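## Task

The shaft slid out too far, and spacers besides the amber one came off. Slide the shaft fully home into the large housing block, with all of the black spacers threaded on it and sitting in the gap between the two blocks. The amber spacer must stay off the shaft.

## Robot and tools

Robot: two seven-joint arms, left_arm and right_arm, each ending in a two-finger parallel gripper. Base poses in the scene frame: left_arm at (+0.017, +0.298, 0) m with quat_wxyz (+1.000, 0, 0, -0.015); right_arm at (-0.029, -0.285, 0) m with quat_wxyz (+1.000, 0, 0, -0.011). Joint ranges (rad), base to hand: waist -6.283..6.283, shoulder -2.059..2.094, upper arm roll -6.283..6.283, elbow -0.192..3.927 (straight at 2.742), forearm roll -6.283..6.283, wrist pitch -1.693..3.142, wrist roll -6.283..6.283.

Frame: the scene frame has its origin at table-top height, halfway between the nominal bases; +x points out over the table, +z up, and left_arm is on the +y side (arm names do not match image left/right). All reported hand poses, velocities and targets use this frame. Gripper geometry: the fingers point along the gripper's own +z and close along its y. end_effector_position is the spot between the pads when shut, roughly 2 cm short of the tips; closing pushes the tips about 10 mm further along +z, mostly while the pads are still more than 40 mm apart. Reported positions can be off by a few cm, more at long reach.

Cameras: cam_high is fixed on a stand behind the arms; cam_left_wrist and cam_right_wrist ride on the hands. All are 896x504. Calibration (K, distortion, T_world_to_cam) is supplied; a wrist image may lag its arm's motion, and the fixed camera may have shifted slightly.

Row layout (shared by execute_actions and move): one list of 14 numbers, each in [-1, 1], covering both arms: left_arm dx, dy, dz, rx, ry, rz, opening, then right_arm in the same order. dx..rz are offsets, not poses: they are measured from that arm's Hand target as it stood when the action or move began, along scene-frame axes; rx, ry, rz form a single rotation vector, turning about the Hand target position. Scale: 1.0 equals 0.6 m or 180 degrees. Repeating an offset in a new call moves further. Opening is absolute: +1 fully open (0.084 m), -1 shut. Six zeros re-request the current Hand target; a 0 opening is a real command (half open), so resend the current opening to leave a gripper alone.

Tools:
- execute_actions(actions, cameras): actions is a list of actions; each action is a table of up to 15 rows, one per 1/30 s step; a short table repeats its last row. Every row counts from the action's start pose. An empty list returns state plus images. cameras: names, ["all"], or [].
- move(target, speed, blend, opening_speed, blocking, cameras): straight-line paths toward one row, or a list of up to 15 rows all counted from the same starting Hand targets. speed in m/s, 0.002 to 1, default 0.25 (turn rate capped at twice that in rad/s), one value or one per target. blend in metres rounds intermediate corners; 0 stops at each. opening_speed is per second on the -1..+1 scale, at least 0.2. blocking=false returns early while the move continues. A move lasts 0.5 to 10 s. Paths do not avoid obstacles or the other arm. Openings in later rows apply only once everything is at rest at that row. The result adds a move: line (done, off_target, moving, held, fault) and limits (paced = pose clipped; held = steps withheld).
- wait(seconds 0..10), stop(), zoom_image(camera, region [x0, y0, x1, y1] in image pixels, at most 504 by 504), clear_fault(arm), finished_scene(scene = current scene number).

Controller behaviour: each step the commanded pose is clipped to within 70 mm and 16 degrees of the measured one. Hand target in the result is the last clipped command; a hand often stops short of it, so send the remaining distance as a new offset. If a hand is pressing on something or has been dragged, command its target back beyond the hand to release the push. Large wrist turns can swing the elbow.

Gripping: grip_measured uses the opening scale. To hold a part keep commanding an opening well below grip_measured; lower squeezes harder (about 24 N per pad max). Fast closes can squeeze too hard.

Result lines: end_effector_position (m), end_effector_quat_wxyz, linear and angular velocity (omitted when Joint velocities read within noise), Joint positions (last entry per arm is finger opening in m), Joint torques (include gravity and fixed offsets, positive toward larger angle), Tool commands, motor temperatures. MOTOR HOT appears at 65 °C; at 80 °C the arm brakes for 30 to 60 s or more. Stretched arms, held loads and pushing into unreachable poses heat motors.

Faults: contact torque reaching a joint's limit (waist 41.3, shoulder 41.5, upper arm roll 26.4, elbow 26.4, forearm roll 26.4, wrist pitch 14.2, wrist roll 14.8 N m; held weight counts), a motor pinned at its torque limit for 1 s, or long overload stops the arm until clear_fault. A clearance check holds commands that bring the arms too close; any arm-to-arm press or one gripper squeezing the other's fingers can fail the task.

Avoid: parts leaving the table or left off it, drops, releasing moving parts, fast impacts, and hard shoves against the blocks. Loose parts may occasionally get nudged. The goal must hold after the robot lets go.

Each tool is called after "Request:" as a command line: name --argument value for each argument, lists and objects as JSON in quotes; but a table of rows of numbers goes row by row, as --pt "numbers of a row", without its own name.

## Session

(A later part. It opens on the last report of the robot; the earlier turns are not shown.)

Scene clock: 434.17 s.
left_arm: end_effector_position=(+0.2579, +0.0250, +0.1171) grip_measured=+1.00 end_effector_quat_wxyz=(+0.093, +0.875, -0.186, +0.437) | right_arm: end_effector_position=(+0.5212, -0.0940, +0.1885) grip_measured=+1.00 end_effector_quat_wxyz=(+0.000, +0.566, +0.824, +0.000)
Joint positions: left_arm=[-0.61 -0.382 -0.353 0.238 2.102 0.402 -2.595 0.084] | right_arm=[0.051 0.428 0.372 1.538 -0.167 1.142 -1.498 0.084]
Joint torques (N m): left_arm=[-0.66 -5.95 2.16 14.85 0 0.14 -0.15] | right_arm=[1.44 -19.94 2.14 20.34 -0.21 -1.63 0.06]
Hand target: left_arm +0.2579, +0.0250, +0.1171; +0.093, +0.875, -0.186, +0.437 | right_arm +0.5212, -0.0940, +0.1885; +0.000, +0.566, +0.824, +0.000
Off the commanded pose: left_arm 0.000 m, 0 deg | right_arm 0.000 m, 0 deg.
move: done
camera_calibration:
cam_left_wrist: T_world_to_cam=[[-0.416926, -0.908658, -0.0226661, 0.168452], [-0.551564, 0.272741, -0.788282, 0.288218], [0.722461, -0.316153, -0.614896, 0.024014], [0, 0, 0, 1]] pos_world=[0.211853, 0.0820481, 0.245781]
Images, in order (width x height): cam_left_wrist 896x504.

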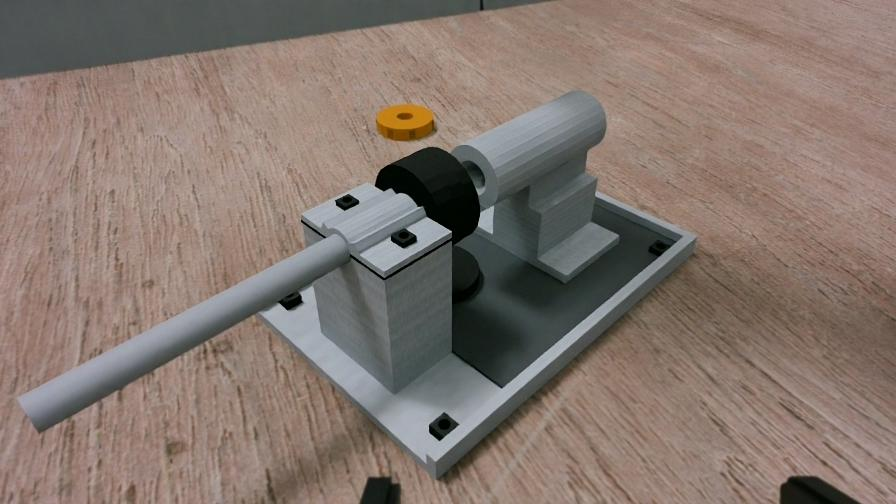

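Request:
execute_actions --actions '[]'

Scene clock: 460.30 s.
left_arm: end_effector_position=(+0.2579, +0.0250, +0.1171) grip_measured=+1.00 end_effector_quat_wxyz=(+0.093, +0.875, -0.186, +0.437) | right_arm: end_effector_position=(+0.5212, -0.0940, +0.1885) grip_measured=+1.00 end_effector_quat_wxyz=(+0.000, +0.566, +0.824, +0.000)
Joint positions: left_arm=[-0.61 -0.382 -0.353 0.238 2.102 0.402 -2.595 0.084] | right_arm=[0.051 0.428 0.372 1.538 -0.167 1.142 -1.498 0.084]
Joint velocities: within noise
Joint torques (N m): left_arm=[-0.62 -5.78 2.12 14.91 -0.13 0.16 0.12] | right_arm=[1.26 -20 2.29 20.3 -0.16 -1.54 0.14]
Motor temperatures (°C): left_arm=[33 40 45 43 41 39 38] | right_arm=[36 37 38 42 36 36 37]
Hand target: left_arm +0.2579, +0.0250, +0.1171; +0.093, +0.875, -0.186, +0.437 | right_arm +0.5212, -0.0940, +0.1885; +0.000, +0.566, +0.824, +0.000
Tool commands: left_gripper/opening=+1.0 right_gripper/opening=+1.0
Off the commanded pose: left_arm 0.000 m, 0 deg | right_arm 0.000 m, 0 deg.
camera_calibration:
cam_left_wrist: T_world_to_cam=[[-0.416948, -0.908647, -0.0226988, 0.168464], [-0.551547, 0.272779, -0.788281, 0.288211], [0.722461, -0.316153, -0.614896, 0.0240139], [0, 0, 0, 1]] pos_world=[0.211853, 0.0820482, 0.245781]
cam_right_wrist: T_world_to_cam=[[0.92709, 0.37476, 0.00772763, -0.417085], [0.374702, -0.927111, 0.0079484, -0.217629], [0.0101431, -0.00447332, -0.999939, 0.316278], [0, 0, 0, 1]] pos_world=[0.465014, -0.0440448, 0.321211]

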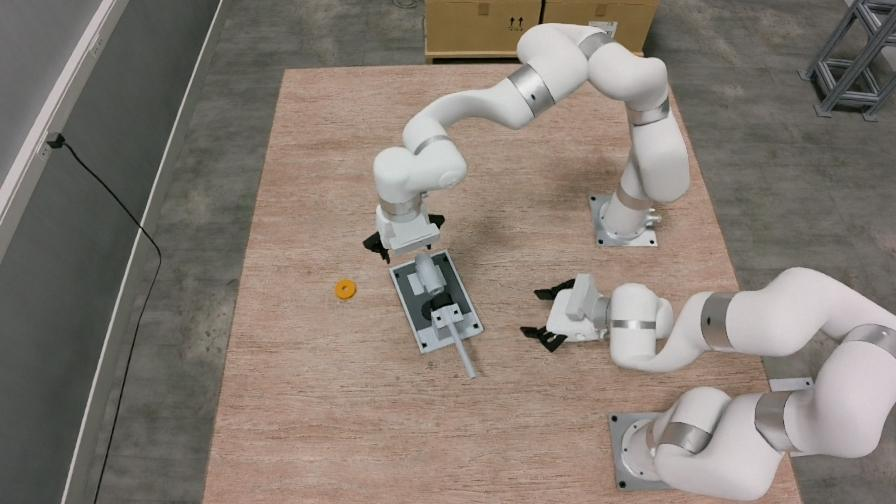

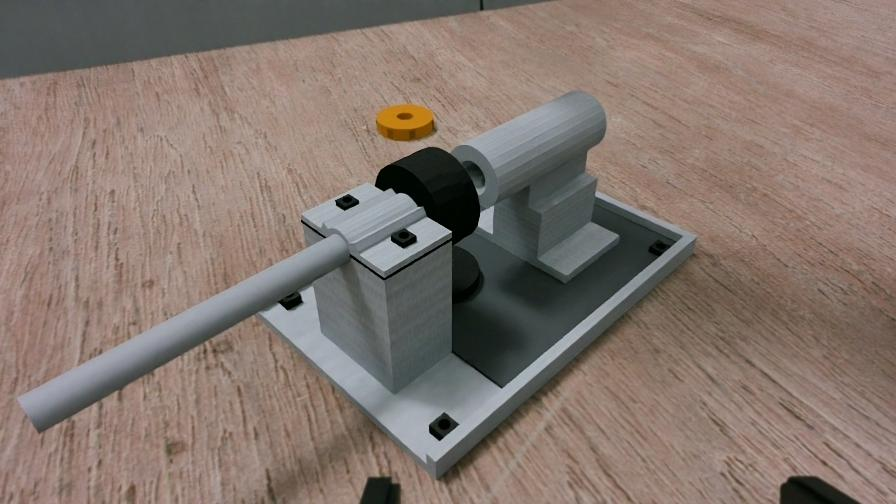

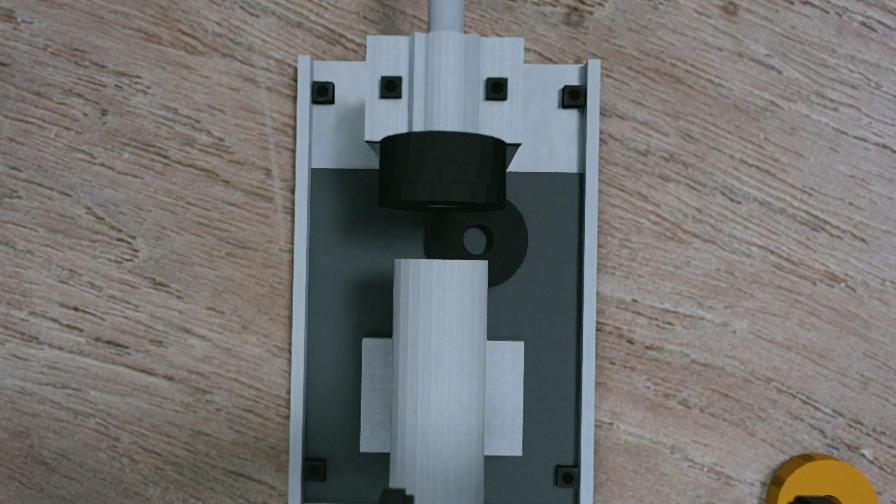

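Request:
move --target '[0,0,0,0,0,0,1,0.014,0.1293,0,0.1127,0.2522,0.4717,-1]' --speed 0.35 --cameras '["all"]'

Scene clock: 511.37 s.
left_arm: end_effector_position=(+0.2579, +0.0250, +0.1171) grip_measured=+1.00 end_effector_quat_wxyz=(+0.093, +0.875, -0.186, +0.437) | right_arm: end_effector_position=(+0.5287, -0.0168, +0.1882) grip_measured=-1.00 end_effector_quat_wxyz=(-0.157, -0.169, +0.973, -0.004)
Joint positions: left_arm=[-0.61 -0.382 -0.353 0.238 2.102 0.402 -2.595 0.084] | right_arm=[0.344 1.106 0.43 2.707 -0.283 1.936 -2.965 0]
Joint torques (N m): left_arm=[-0.81 -5.24 2.09 14.94 0 0.22 -0.1] | right_arm=[1.21 -26.81 1.53 17.07 0.31 -0.98 -0.08]
Hand target: left_arm +0.2579, +0.0250, +0.1171; +0.093, +0.875, -0.186, +0.437 | right_arm +0.5296, -0.0164, +0.1885; -0.288, -0.169, +0.942, -0.042
Off the commanded pose: left_arm 0.000 m, 0 deg | right_arm 0.001 m, 27 deg; orientation clipped.
elbow stopped short (right arm): the move would have taken joint 4 (elbow) straighter than the controller allows.
move: off_target (right_arm); limits=paced
camera_calibration:
cam_left_wrist: T_world_to_cam=[[-0.416948, -0.908647, -0.0226988, 0.168464], [-0.551547, 0.272779, -0.788281, 0.288211], [0.722461, -0.316153, -0.614896, 0.0240139], [0, 0, 0, 1]] pos_world=[0.211853, 0.0820482, 0.245781]
cam_right_wrist: T_world_to_cam=[[-0.34223, 0.937779, 0.0587222, 0.218026], [0.890202, 0.343598, -0.299133, -0.342284], [-0.300698, -0.0500977, -0.952403, 0.47081], [0, 0, 0, 1]] pos_world=[0.520889, -0.0632658, 0.333209]

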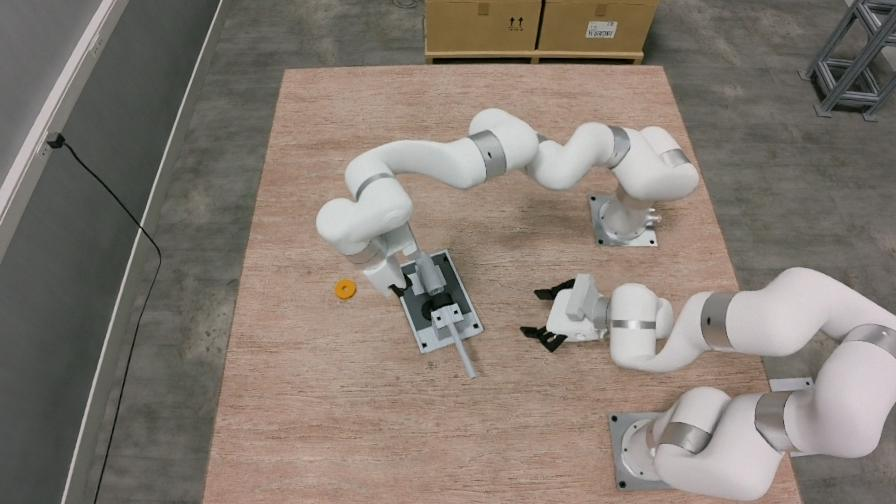

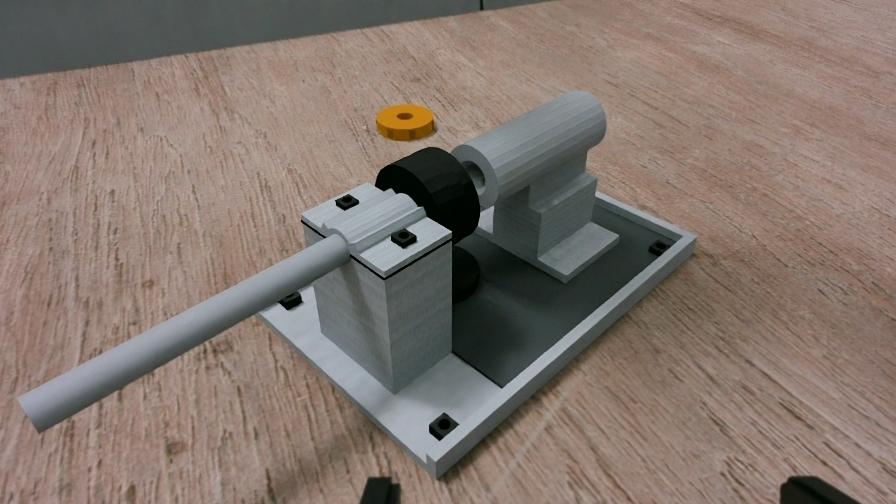

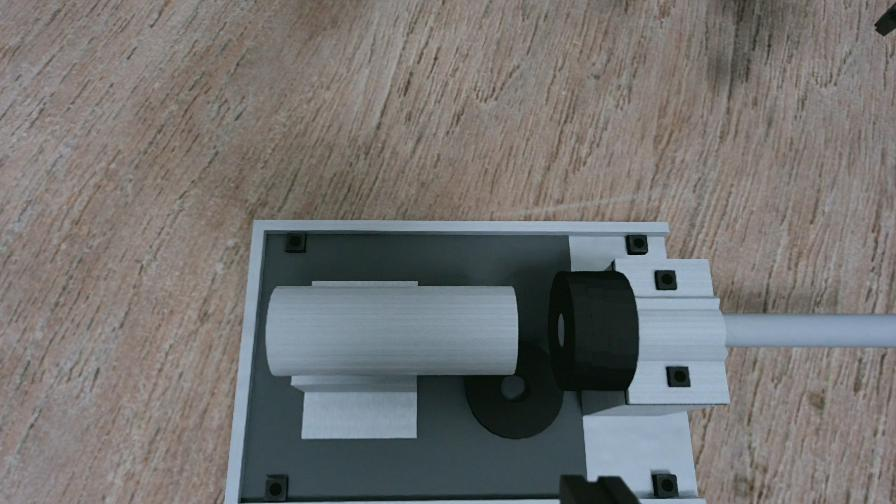

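Request:
move --target '[0,0,0,0,0,0,1,-0.0530,-0.0205,-0.2,0.0378,-0.0803,-0.0068,-1]' --cameras '["cam_left_wrist","cam_right_wrist"]'

Scene clock: 547.97 s.
left_arm: end_effector_position=(+0.2579, +0.0250, +0.1171) grip_measured=+1.00 end_effector_quat_wxyz=(+0.093, +0.875, -0.186, +0.437) | right_arm: end_effector_position=(+0.4978, -0.0287, +0.0685) grip_measured=-1.00 end_effector_quat_wxyz=(-0.157, -0.169, +0.973, -0.004)
Joint positions: left_arm=[-0.61 -0.382 -0.353 0.238 2.102 0.402 -2.595 0.084] | right_arm=[0.142 0.886 0.484 1.905 -0.281 1.404 -2.896 0]
Joint torques (N m): left_arm=[-0.5 -5.15 2.19 14.94 -0.17 0.22 -0.12] | right_arm=[-0.59 -24.91 5.32 17.49 0.04 -0.98 0.29]
Hand target: left_arm +0.2579, +0.0250, +0.1171; +0.093, +0.875, -0.186, +0.437 | right_arm +0.4978, -0.0287, +0.0685; -0.157, -0.169, +0.973, -0.004
Off the commanded pose: left_arm 0.000 m, 0 deg | right_arm 0.000 m, 0 deg.
move: done
camera_calibration:
cam_left_wrist: T_world_to_cam=[[-0.416948, -0.908647, -0.0226988, 0.168464], [-0.551547, 0.272779, -0.788281, 0.288211], [0.722461, -0.316153, -0.614896, 0.0240139], [0, 0, 0, 1]] pos_world=[0.211853, 0.0820482, 0.245781]
cam_right_wrist: T_world_to_cam=[[-0.343604, 0.937323, 0.0579755, 0.226342], [0.889974, 0.344712, -0.298529, -0.346463], [-0.299803, -0.0509791, -0.952638, 0.346472], [0, 0, 0, 1]] pos_world=[0.489989, -0.0750634, 0.213511]
Images, in order (width x height): cam_left_wrist 896x504, cam_right_wrist 896x504.

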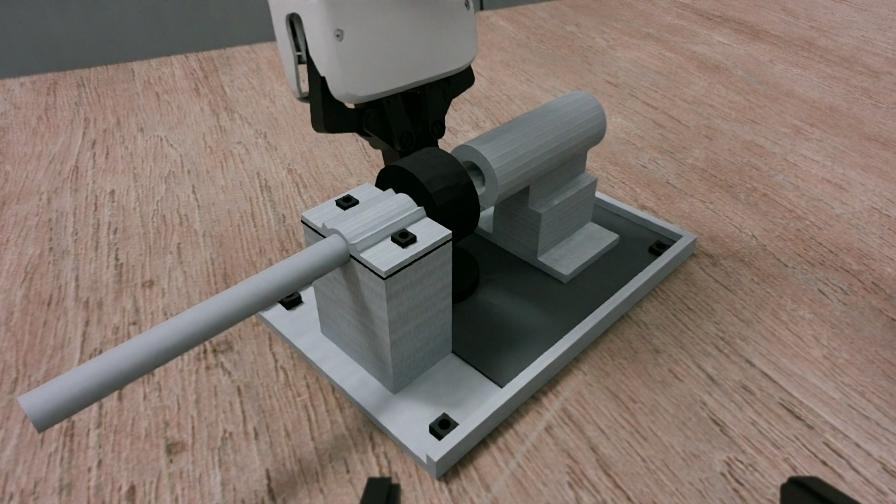

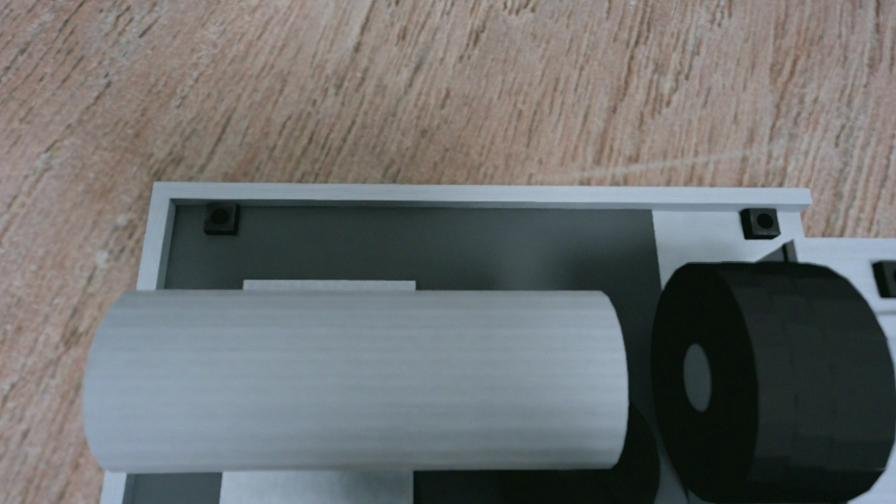

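Request:
move --target '[0,0,0,0,0,0,1,0,0,0,-0.0652,0.1376,0.0128,-1]' --cameras '["cam_left_wrist","cam_right_wrist"]'

Scene clock: 563.37 s.
left_arm: end_effector_position=(+0.2579, +0.0250, +0.1171) grip_measured=+1.00 end_effector_quat_wxyz=(+0.093, +0.875, -0.186, +0.437) | right_arm: end_effector_position=(+0.4969, -0.0291, +0.0684) grip_measured=-1.00 end_effector_quat_wxyz=(-0.261, -0.172, +0.949, -0.037)
Joint positions: left_arm=[-0.61 -0.382 -0.353 0.238 2.102 0.402 -2.595 0.084] | right_arm=[0.366 1.302 0.382 2.707 -0.271 1.959 -2.984 0]
Joint torques (N m): left_arm=[-0.47 -5.08 2.13 15.05 -0.07 0.21 -0.1] | right_arm=[1.41 -27.65 1.31 17.77 0.12 -0.47 -0.05]
Hand target: left_arm +0.2579, +0.0250, +0.1171; +0.093, +0.875, -0.186, +0.437 | right_arm +0.4978, -0.0287, +0.0685; -0.378, -0.169, +0.908, -0.070
Off the commanded pose: left_arm 0.000 m, 0 deg | right_arm 0.001 m, 15 deg.
elbow stopped short (right arm): the move would have taken joint 4 (elbow) straighter than the controller allows.
move: off_target (right_arm)
camera_calibration:
cam_left_wrist: T_world_to_cam=[[-0.416948, -0.908647, -0.0226988, 0.168464], [-0.551547, 0.272779, -0.788281, 0.288211], [0.722461, -0.316153, -0.614896, 0.0240139], [0, 0, 0, 1]] pos_world=[0.211853, 0.0820482, 0.245781]
cam_right_wrist: T_world_to_cam=[[-0.355229, 0.934106, 0.0354641, 0.233683], [0.802202, 0.324104, -0.501427, -0.288619], [-0.47988, -0.149672, -0.864473, 0.426668], [0, 0, 0, 1]] pos_world=[0.519291, -0.060882, 0.215834]
Images, in order (width x height): cam_left_wrist 896x504, cam_right_wrist 896x504.

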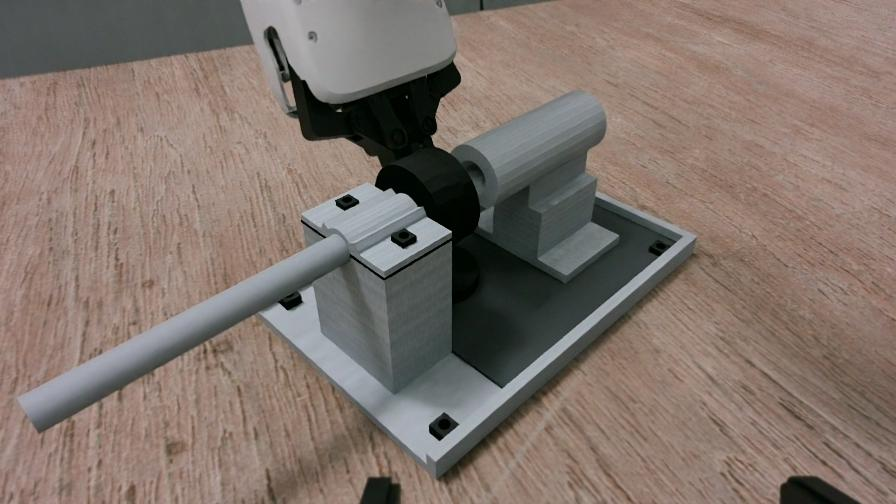

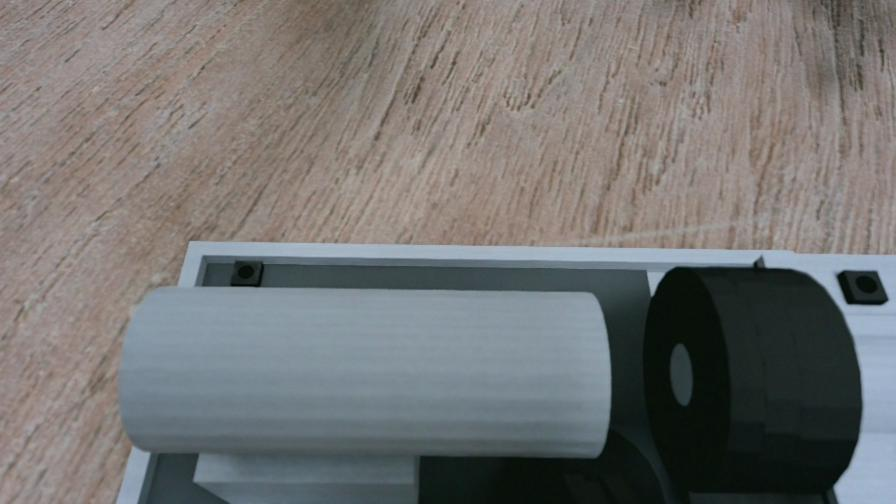

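Request:
move --target '[0,0,0,0,0,0,1,0,0,-0.0525,0.0356,-0.075,-0.007,-1]' --speed 0.12 --cameras '["cam_left_wrist","cam_right_wrist"]'

Request:
zoom_image --camera "cam_left_wrist" --region '[340, 120, 640, 320]'

Scene clock: 579.13 s.
left_arm: end_effector_position=(+0.2579, +0.0250, +0.1171) grip_measured=+1.00 end_effector_quat_wxyz=(+0.093, +0.875, -0.186, +0.437) | right_arm: end_effector_position=(+0.4986, -0.0285, +0.0385) grip_measured=-1.00 end_effector_quat_wxyz=(-0.258, -0.170, +0.950, -0.034)
Joint positions: left_arm=[-0.61 -0.382 -0.353 0.238 2.102 0.402 -2.595 0.084] | right_arm=[0.336 1.286 0.393 2.583 -0.275 1.852 -2.97 0]
Joint torques (N m): left_arm=[-0.66 -5.19 2.14 15.22 -0.09 0.21 -0.05] | right_arm=[6.44 -1.58 1.81 -8.6 1.09 0.48 0.27]
Hand target: left_arm +0.2579, +0.0250, +0.1171; +0.093, +0.875, -0.186, +0.437 | right_arm +0.4978, -0.0287, +0.0370; -0.259, -0.170, +0.950, -0.034
Off the commanded pose: left_arm 0.000 m, 0 deg | right_arm 0.002 m, 0 deg.
move: done
camera_calibration:
cam_left_wrist: T_world_to_cam=[[-0.416948, -0.908647, -0.0226988, 0.168464], [-0.551547, 0.272779, -0.788281, 0.288211], [0.722461, -0.316153, -0.614896, 0.0240139], [0, 0, 0, 1]] pos_world=[0.211853, 0.0820482, 0.245781]
cam_right_wrist: T_world_to_cam=[[-0.351021, 0.935551, 0.0390935, 0.232544], [0.806466, 0.323275, -0.495082, -0.307645], [-0.475812, -0.142256, -0.867966, 0.400063], [0, 0, 0, 1]] pos_world=[0.520088, -0.0611916, 0.185841]
Images, in order (width x height): cam_left_wrist 896x504, cam_right_wrist 896x504.

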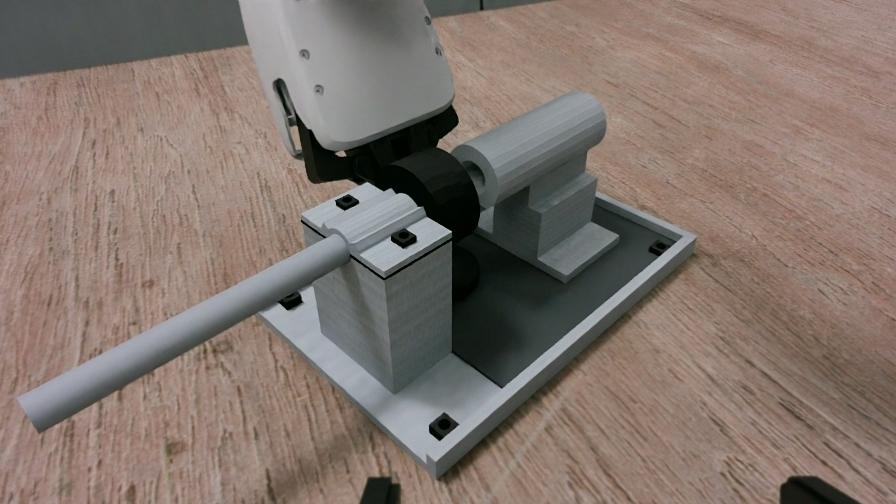

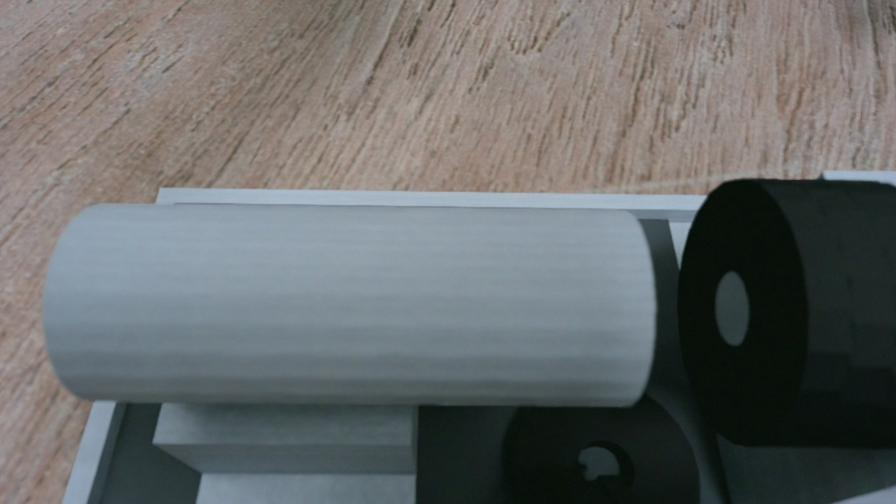

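Scaled by 1.680 from the camera's 896x504 image, which has a finer 1280x720 frame.

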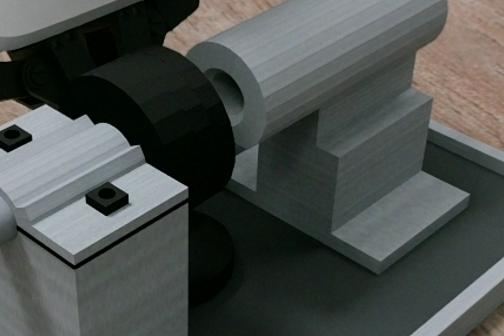

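Request:
move --target '[0,0,0,0,0,0,1,0.0187,0.0071,0.0015,0,0,0,-1]' --speed 0.04 --cameras '["cam_left_wrist","cam_right_wrist"]'

Scene clock: 585.07 s.
left_arm: end_effector_position=(+0.2579, +0.0250, +0.1171) grip_measured=+1.00 end_effector_quat_wxyz=(+0.093, +0.875, -0.186, +0.437) | right_arm: end_effector_position=(+0.5083, -0.0248, +0.0378) grip_measured=-1.00 end_effector_quat_wxyz=(-0.243, -0.171, +0.954, -0.030)
Joint positions: left_arm=[-0.61 -0.382 -0.353 0.238 2.102 0.402 -2.595 0.084] | right_arm=[0.367 1.345 0.364 2.707 -0.262 1.874 -2.991 0]
Joint torques (N m): left_arm=[-0.53 -5.19 2.11 15.14 -0.17 0.19 -0.12] | right_arm=[1.31 -27.87 1.37 18.2 0.26 -0.63 -0.06]
Hand target: left_arm +0.2579, +0.0250, +0.1171; +0.093, +0.875, -0.186, +0.437 | right_arm +0.5090, -0.0245, +0.0379; -0.259, -0.170, +0.950, -0.034
Off the commanded pose: left_arm 0.000 m, 0 deg | right_arm 0.001 m, 2 deg.
elbow stopped short (right arm): the move would have taken joint 4 (elbow) straighter than the controller allows.
move: done
camera_calibration:
cam_left_wrist: T_world_to_cam=[[-0.416948, -0.908647, -0.0226988, 0.168464], [-0.551547, 0.272779, -0.788281, 0.288211], [0.722461, -0.316153, -0.614896, 0.0240139], [0, 0, 0, 1]] pos_world=[0.211853, 0.0820482, 0.245781]
cam_right_wrist: T_world_to_cam=[[-0.350158, 0.935773, 0.0414592, 0.232016], [0.821357, 0.32802, -0.466664, -0.325378], [-0.450291, -0.129353, -0.883462, 0.392597], [0, 0, 0, 1]] pos_world=[0.525276, -0.0595999, 0.185383]
Images, in order (width x height): cam_left_wrist 896x504, cam_right_wrist 896x504.

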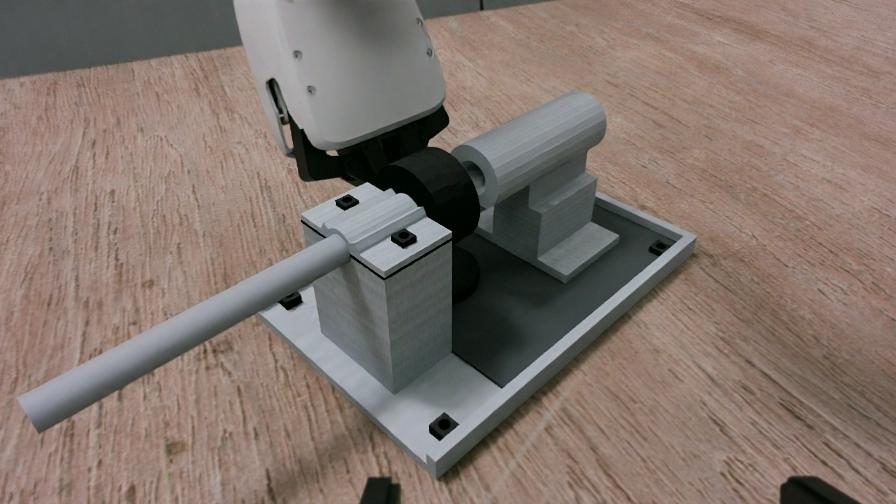

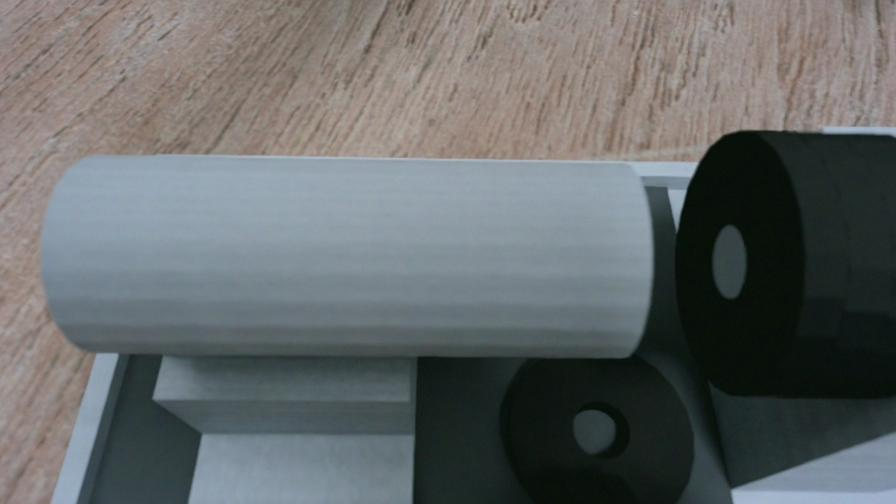

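Request:
move --pt "0 0 0 0 0 0 1 -0.0170 -0.0060 0.01 -0.015 0.030 0.0028 -1" --pt "0 0 0 0 0 0 1 -0.0160 -0.0057 -0.0030 -0.015 0.030 0.0028 -1" --pt "0 0 0 0 0 0 1 0.0080 0.0030 -0.0030 -0.015 0.030 0.0028 -1" --speed 0.04 --cameras '["cam_right_wrist"]'

Scene clock: 601.77 s.
left_arm: end_effector_position=(+0.2579, +0.0250, +0.1171) grip_measured=+1.00 end_effector_quat_wxyz=(+0.093, +0.875, -0.186, +0.437) | right_arm: end_effector_position=(+0.5129, -0.0231, +0.0360) grip_measured=-1.00 end_effector_quat_wxyz=(-0.234, -0.171, +0.957, -0.030)
Joint positions: left_arm=[-0.61 -0.382 -0.353 0.238 2.102 0.402 -2.595 0.084] | right_arm=[0.399 1.338 0.217 2.707 -0.136 1.848 -3.022 0]
Joint torques (N m): left_arm=[-0.6 -5.18 2.12 15.17 -0.14 0.22 -0.02] | right_arm=[0.41 -24.55 0 17.68 -0.27 -3.34 -0.16]
Hand target: left_arm +0.2579, +0.0250, +0.1171; +0.093, +0.875, -0.186, +0.437 | right_arm +0.5138, -0.0227, +0.0361; -0.307, -0.170, +0.935, -0.050
Off the commanded pose: left_arm 0.000 m, 0 deg | right_arm 0.001 m, 9 deg.
elbow stopped short (right arm): the move would have taken joint 4 (elbow) straighter than the controller allows.
move: off_target (right_arm)
camera_calibration:
cam_right_wrist: T_world_to_cam=[[-0.351541, 0.935372, 0.0387118, 0.232836], [0.829734, 0.330456, -0.449822, -0.335474], [-0.433544, -0.126011, -0.892279, 0.385114], [0, 0, 0, 1]] pos_world=[0.527169, -0.0584005, 0.183712]
Images, in order (width x height): cam_right_wrist 896x504.

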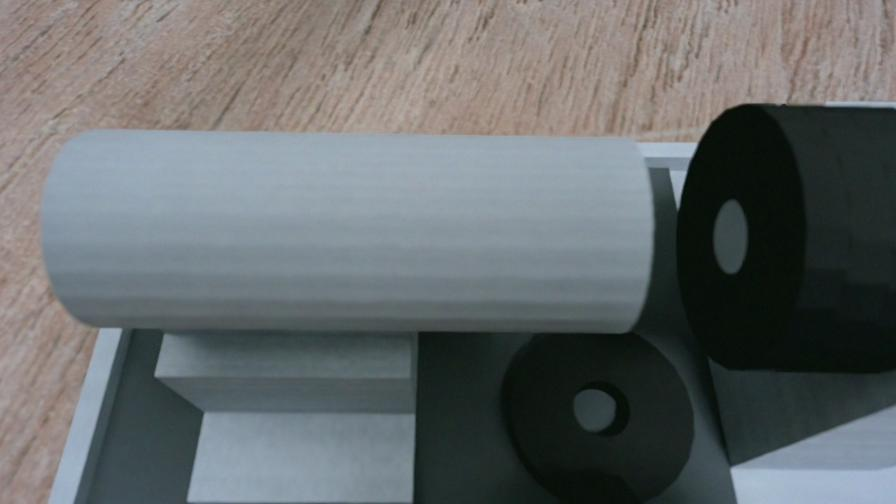

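Request:
move --pt "0 0 0 0 0 0 1 0.00 0.0 0.02 0.0427 -0.090 -0.0084 -1" --pt "0 0 0 0 0 0 1 -0.0311 -0.0119 0.02 0.0427 -0.090 -0.0084 -1" --pt "0 0 0 0 0 0 1 -0.0311 -0.0119 -0.0018 0.0427 -0.090 -0.0084 -1" --speed 0.06 --cameras '["cam_right_wrist"]'

Scene clock: 614.23 s.
left_arm: end_effector_position=(+0.2579, +0.0250, +0.1171) grip_measured=+1.00 end_effector_quat_wxyz=(+0.093, +0.875, -0.186, +0.437) | right_arm: end_effector_position=(+0.5071, -0.0266, +0.0677) grip_measured=-1.00 end_effector_quat_wxyz=(-0.134, -0.170, +0.976, -0.004)
Joint positions: left_arm=[-0.61 -0.382 -0.353 0.238 2.102 0.402 -2.595 0.084] | right_arm=[0.279 0.833 0.259 1.88 -0.127 1.328 -2.981 0]
Joint torques (N m): left_arm=[-0.51 -5.09 1.99 15.11 -0.01 0.17 -0.07] | right_arm=[0.68 -24.66 2.29 18.6 -0.16 -0.88 0.04]
Hand target: left_arm +0.2579, +0.0250, +0.1171; +0.093, +0.875, -0.186, +0.437 | right_arm +0.5071, -0.0266, +0.0677; -0.134, -0.170, +0.976, -0.004 (not the last commanded pose)
Tool commands: left_gripper/opening=+1.0 right_gripper/opening=-1.0
Off the commanded pose: left_arm 0.000 m, 0 deg | right_arm 0.035 m, 3 deg.
TORQUE FAULT: the external load on joint 2 (shoulder) of the right arm reached its load limit, and that arm stopped. The contact can be on any part of that arm beyond that joint, not only on its tool. A torque fault puts only its own arm into a fault stop. That arm's remaining commands of this call were not run. The hold on joint 2 (shoulder) of that arm was moved back by the arm itself, up to 3 degrees, as the stop began. That arm is still stopped at the end of this call. While its stop runs, that arm, its gripper or tool too, takes no new command.
CLEAR FAULT: the right arm stays stopped (state 4) until you call clear_fault(arm="right_arm").
End effector pose when the fault began: right_arm: position (+0.4962, -0.0295, +0.0374), quat_wxyz (-0.160, -0.169, +0.973, -0.006)
Joint positions when the fault began: right_arm=[0.279 0.886 0.259 1.879 -0.127 1.328 -2.981 0]
move: fault (right_arm)
camera_calibration:
cam_right_wrist: T_world_to_cam=[[-0.345746, 0.936968, 0.0505125, 0.229186], [0.902847, 0.346853, -0.254088, -0.36511], [-0.255593, -0.0422448, -0.965861, 0.327399], [0, 0, 0, 1]] pos_world=[0.492559, -0.0742697, 0.211875]
Images, in order (width x height): cam_right_wrist 896x504.

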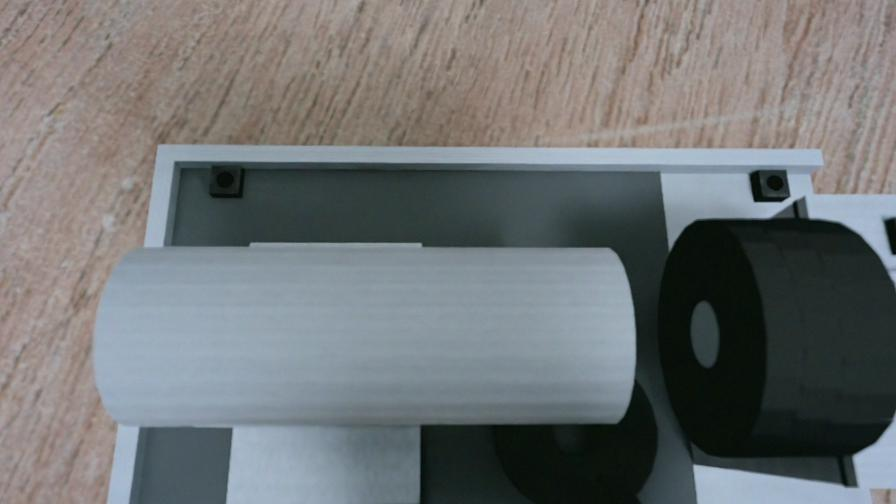

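Request:
clear_fault --arm "right_arm"

Request:
move --pt "0 0 0 0 0 0 1 0.0562 0.0240 0.12 0 0 0 -1" --pt "0 0 0 0 0 0 1 0.0562 0.0240 0.12 -0.0513 -0.0797 -0.490 1" --cameras '["cam_left_wrist","cam_right_wrist"]'

Scene clock: 687.20 s.
left_arm: end_effector_position=(+0.2579, +0.0250, +0.1171) grip_measured=+1.00 end_effector_quat_wxyz=(+0.093, +0.875, -0.186, +0.437) | right_arm: end_effector_position=(+0.5071, -0.0266, +0.0677) grip_measured=-1.00 end_effector_quat_wxyz=(-0.134, -0.170, +0.976, -0.004)
Joint positions: left_arm=[-0.61 -0.382 -0.353 0.238 2.102 0.402 -2.595 0.084] | right_arm=[0.279 0.833 0.259 1.879 -0.127 1.328 -2.981 0]
Joint torques (N m): left_arm=[-0.44 -5.15 1.94 15.02 0.01 0.2 0.02] | right_arm=[0.74 -24.32 2.35 18.44 -0.11 -0.87 0.05]
Hand target: left_arm +0.2579, +0.0250, +0.1171; +0.093, +0.875, -0.186, +0.437 | right_arm +0.5071, -0.0266, +0.0677; -0.134, -0.170, +0.976, -0.004 (not the last commanded pose)
Tool commands: left_gripper/opening=+1.0 right_gripper/opening=-1.0
Off the commanded pose: left_arm 0.000 m, 0 deg | right_arm 0.035 m, 3 deg.
TORQUE FAULT, CONTINUED: the right arm's stop, for the torque fault of joint 2 (shoulder) that an earlier result reported, is over. The call counts as one of the actions that you can send in this scene. The hold on joint 2 (shoulder) of that arm was moved back by the arm itself, up to 3 degrees, as the stop began. That arm's target is now where it stood when the stop ended, not its last command. That arm's gripper keeps its grip as last carried out, and that arm accepts commands again: back off and push less far.
CLEAR FAULT: your call cleared the right arm's torque fault. If a joint's load stays at its limit, that arm stops again at once.

Scene clock: 692.33 s.
left_arm: end_effector_position=(+0.2579, +0.0250, +0.1171) grip_measured=+1.00 end_effector_quat_wxyz=(+0.093, +0.875, -0.186, +0.437) | right_arm: end_effector_position=(+0.5408, -0.0122, +0.1397) grip_measured=+1.00 end_effector_quat_wxyz=(+0.000, +0.567, +0.824, +0.000)
Joint positions: left_arm=[-0.61 -0.382 -0.353 0.238 2.102 0.402 -2.595 0.084] | right_arm=[0.486 0.626 -0.023 1.737 0.014 1.111 -1.498 0.084]
Joint torques (N m): left_arm=[-0.49 -5.09 1.94 15.1 -0.08 0.17 0.01] | right_arm=[1.5 -23.46 -0.48 19.84 -0.26 -1.62 0.29]
Hand target: left_arm +0.2579, +0.0250, +0.1171; +0.093, +0.875, -0.186, +0.437 | right_arm +0.5408, -0.0122, +0.1397; +0.000, +0.567, +0.824, +0.000
Off the commanded pose: left_arm 0.000 m, 0 deg | right_arm 0.000 m, 0 deg.
move: done
camera_calibration:
cam_left_wrist: T_world_to_cam=[[-0.416948, -0.908647, -0.0226988, 0.168464], [-0.551547, 0.272779, -0.788281, 0.288211], [0.722461, -0.316153, -0.614896, 0.0240139], [0, 0, 0, 1]] pos_world=[0.211853, 0.0820482, 0.245781]
cam_right_wrist: T_world_to_cam=[[0.927604, 0.373458, 0.00888028, -0.465953], [0.373389, -0.927636, 0.00853914, -0.148213], [0.0114267, -0.00460515, -0.999924, 0.266928], [0, 0, 0, 1]] pos_world=[0.484511, 0.0377558, 0.272311]
Images, in order (width x height): cam_left_wrist 896x504, cam_right_wrist 896x504.

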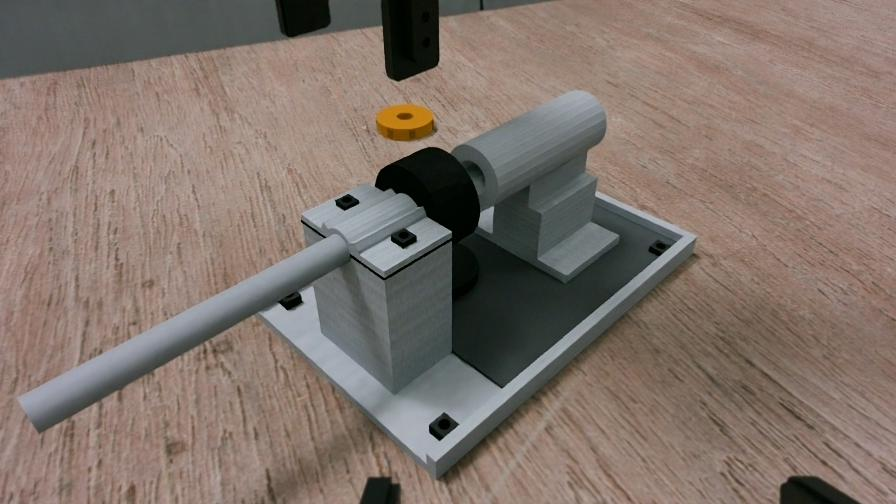

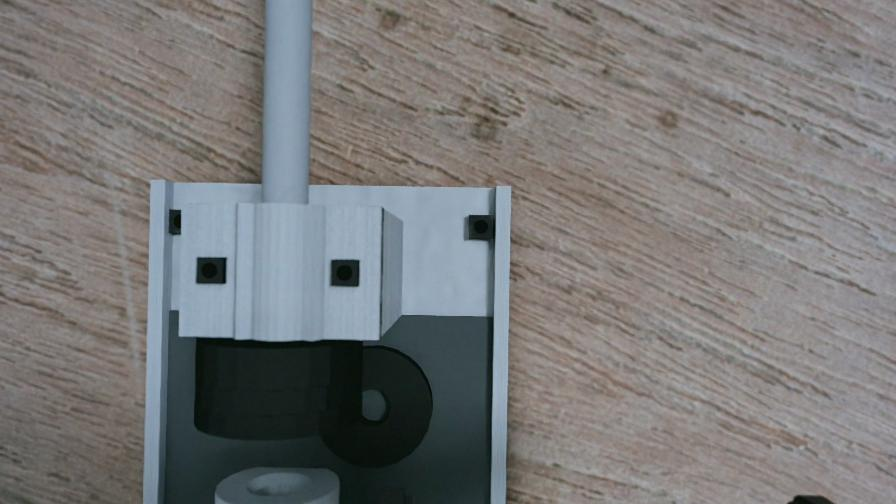

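Request:
move --target '[0,0,0,0,0,0,1,0.002,-0.0055,-0.1862,0,0,0,1]' --speed 0.15 --cameras '["cam_left_wrist","cam_right_wrist"]'

Scene clock: 701.23 s.
left_arm: end_effector_position=(+0.2579, +0.0250, +0.1171) grip_measured=+1.00 end_effector_quat_wxyz=(+0.093, +0.875, -0.186, +0.437) | right_arm: end_effector_position=(+0.5616, -0.0057, +0.0606) grip_measured=+1.00 end_effector_quat_wxyz=(+0.015, +0.566, +0.824, +0.025)
Joint positions: left_arm=[-0.61 -0.382 -0.353 0.238 2.102 0.402 -2.595 0.084] | right_arm=[0.481 0.756 -0.022 1.703 0.018 0.888 -1.506 0.084]
Joint torques (N m): left_arm=[-0.78 -5.15 1.9 15.12 -0.1 0.22 0.03] | right_arm=[0.7 -23.6 -0.14 19.55 -0.08 -1.49 0.06]
Hand target: left_arm +0.2579, +0.0250, +0.1171; +0.093, +0.875, -0.186, +0.437 | right_arm +0.5616, -0.0057, +0.0606; +0.015, +0.566, +0.824, +0.025 (not the last commanded pose)
Tool commands: left_gripper/opening=+1.0 right_gripper/opening=+1.0
Off the commanded pose: left_arm 0.000 m, 0 deg | right_arm 0.039 m, 3 deg.
TORQUE FAULT: the external load on joint 4 (elbow) of the right arm reached its load limit, and that arm stopped. The contact can be on any part of that arm beyond that joint, not only on its tool. A torque fault puts only its own arm into a fault stop. That arm's remaining commands of this call were not run. The hold on joint 4 (elbow) of that arm was moved back by the arm itself, up to 3 degrees, as the stop began. That arm is still stopped at the end of this call. While its stop runs, that arm, its gripper or tool too, takes no new command.
CLEAR FAULT: the right arm stays stopped (state 4) until you call clear_fault(arm="right_arm").
End effector pose when the fault began: right_arm: position (+0.5429, -0.0148, +0.0397), quat_wxyz (+0.002, +0.567, +0.824, +0.002)
Joint positions when the fault began: right_arm=[0.481 0.755 -0.022 1.651 0.018 0.889 -1.506 0.084]
move: fault (right_arm)
camera_calibration:
cam_left_wrist: T_world_to_cam=[[-0.416948, -0.908647, -0.0226988, 0.168464], [-0.551547, 0.272779, -0.788281, 0.288211], [0.722461, -0.316153, -0.614896, 0.0240139], [0, 0, 0, 1]] pos_world=[0.211853, 0.0820482, 0.245781]
cam_right_wrist: T_world_to_cam=[[0.925364, 0.373023, 0.0674959, -0.489248], [0.373551, -0.927596, 0.0050968, -0.149133], [0.0645101, 0.0204968, -0.997707, 0.157837], [0, 0, 0, 1]] pos_world=[0.498259, 0.0409309, 0.191257]
Images, in order (width x height): cam_left_wrist 896x504, cam_right_wrist 896x504.

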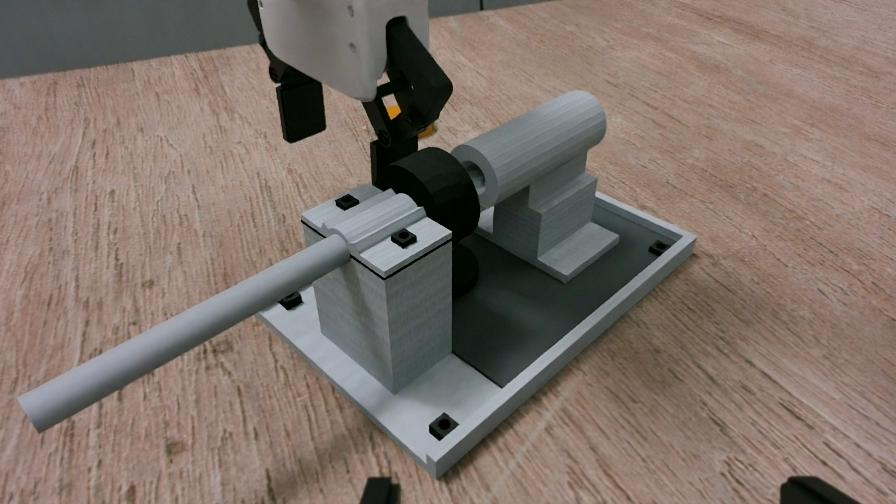

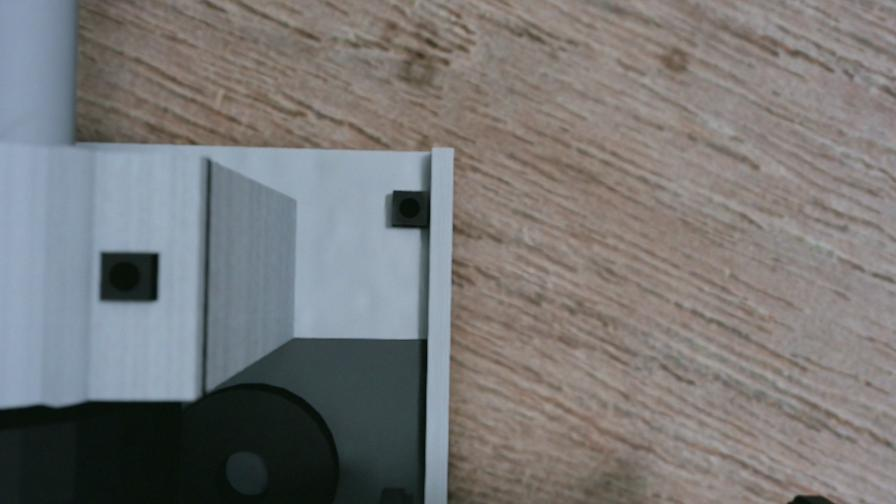

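Request:
clear_fault --arm "right_arm"

Request:
move --pt "0 0 0 0 0 0 1 0 0 0.23 0 0 0 1" --pt "0 0 0 0 0 0 1 -0.2525 -0.1003 0.23 0.340 -0.1317 -0.4404 -1" --pt "0 0 0 0 0 0 1 -0.2525 -0.1003 0.06 0.340 -0.1317 -0.4404 -1" --blend '[0.03,0,0]' --cameras '["all"]'

Scene clock: 748.23 s.
left_arm: end_effector_position=(+0.2579, +0.0250, +0.1171) grip_measured=+1.00 end_effector_quat_wxyz=(+0.093, +0.875, -0.186, +0.437) | right_arm: end_effector_position=(+0.5616, -0.0057, +0.0605) grip_measured=+1.00 end_effector_quat_wxyz=(+0.015, +0.566, +0.824, +0.025)
Joint positions: left_arm=[-0.61 -0.382 -0.353 0.238 2.102 0.402 -2.595 0.084] | right_arm=[0.481 0.756 -0.022 1.703 0.018 0.888 -1.506 0.084]
Joint torques (N m): left_arm=[-0.71 -5.11 1.92 15.2 -0.06 0.23 -0.02] | right_arm=[0.62 -23.91 -0.04 19.35 -0.12 -1.57 0.05]
Hand target: left_arm +0.2579, +0.0250, +0.1171; +0.093, +0.875, -0.186, +0.437 | right_arm +0.5616, -0.0057, +0.0605; +0.015, +0.566, +0.824, +0.025 (not the last commanded pose)
Tool commands: left_gripper/opening=+1.0 right_gripper/opening=+1.0
Off the commanded pose: left_arm 0.000 m, 0 deg | right_arm 0.039 m, 3 deg.
TORQUE FAULT, CONTINUED: the right arm's stop, for the torque fault of joint 4 (elbow) that an earlier result reported, is over. The call counts as one of the actions that you can send in this scene. The hold on joint 4 (elbow) of that arm was moved back by the arm itself, up to 3 degrees, as the stop began. That arm's target is now where it stood when the stop ended, not its last command. That arm's gripper keeps its grip as last carried out, and that arm accepts commands again: back off and push less far.
CLEAR FAULT: your call cleared the right arm's torque fault. If a joint's load stays at its limit, that arm stops again at once.

Scene clock: 756.87 s.
left_arm: end_effector_position=(+0.2579, +0.0250, +0.1171) grip_measured=+1.00 end_effector_quat_wxyz=(+0.093, +0.875, -0.186, +0.437) | right_arm: end_effector_position=(+0.4101, -0.0659, +0.0965) grip_measured=-1.00 end_effector_quat_wxyz=(-0.090, +0.852, +0.158, +0.492)
Joint positions: left_arm=[-0.61 -0.382 -0.353 0.238 2.102 0.402 -2.595 0.084] | right_arm=[0.822 0.104 -0.301 0.591 3.335 0.557 -3.213 0]
Joint torques (N m): left_arm=[-0.48 -5.16 1.91 15.13 -0.01 0.17 -0.01] | right_arm=[1.24 -11.37 0.04 13.53 -0.01 0.87 -0.1]
Hand target: left_arm +0.2579, +0.0250, +0.1171; +0.093, +0.875, -0.186, +0.437 | right_arm +0.4101, -0.0659, +0.0965; -0.090, +0.852, +0.158, +0.492
Off the commanded pose: left_arm 0.000 m, 0 deg | right_arm 0.000 m, 0 deg.
move: done; target 2's new opening was sent with right_arm's hand 0.001 m and 16 deg from that target; limits=paced
camera_calibration:
cam_left_wrist: T_world_to_cam=[[-0.416948, -0.908647, -0.0226988, 0.168464], [-0.551547, 0.272779, -0.788281, 0.288211], [0.722461, -0.316153, -0.614896, 0.0240139], [0, 0, 0, 1]] pos_world=[0.211853, 0.0820482, 0.245781]
cam_right_wrist: T_world_to_cam=[[0.358245, -0.933408, 0.0202264, -0.17802], [-0.466812, -0.197842, -0.861943, 0.327874], [0.808546, 0.299345, -0.506602, -0.129474], [0, 0, 0, 1]] pos_world=[0.321516, -0.0625412, 0.220618]

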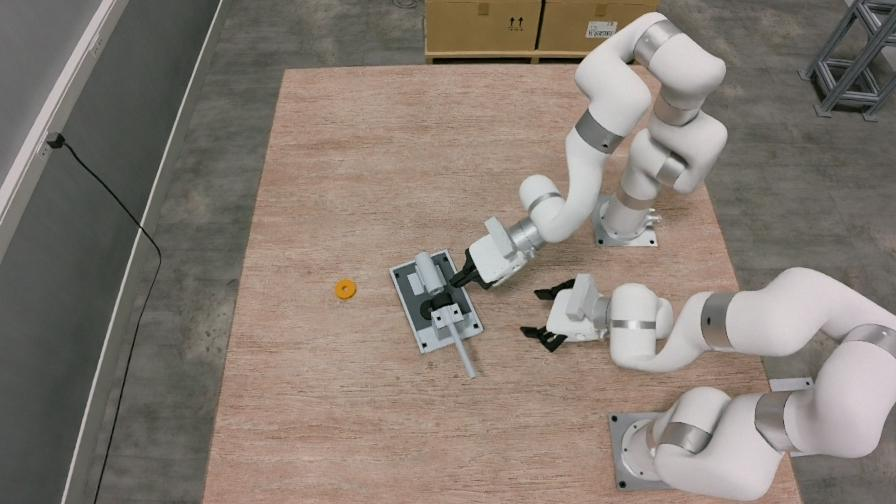

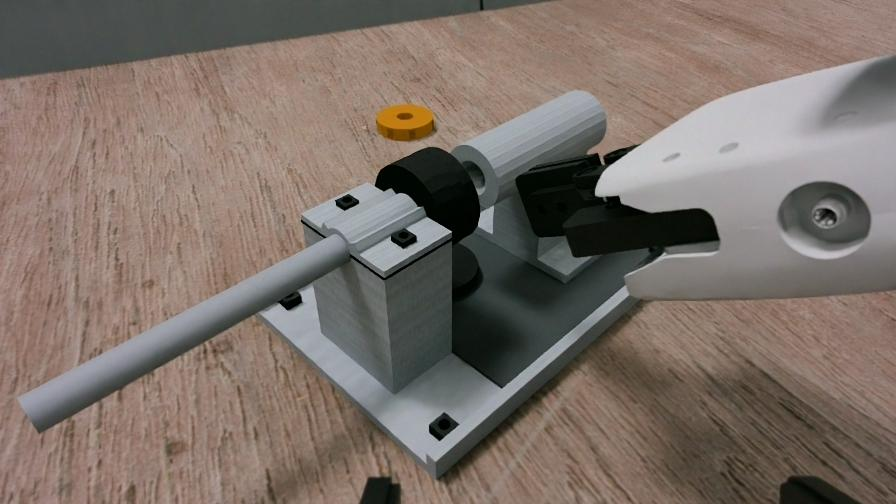

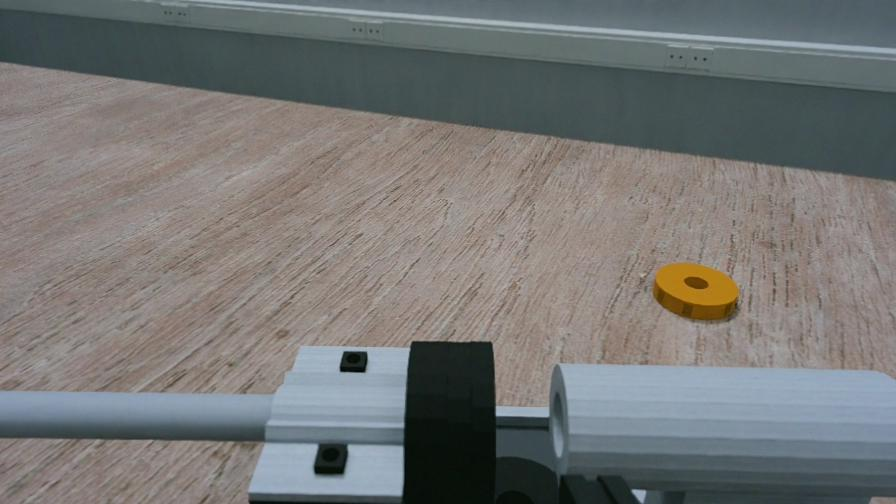

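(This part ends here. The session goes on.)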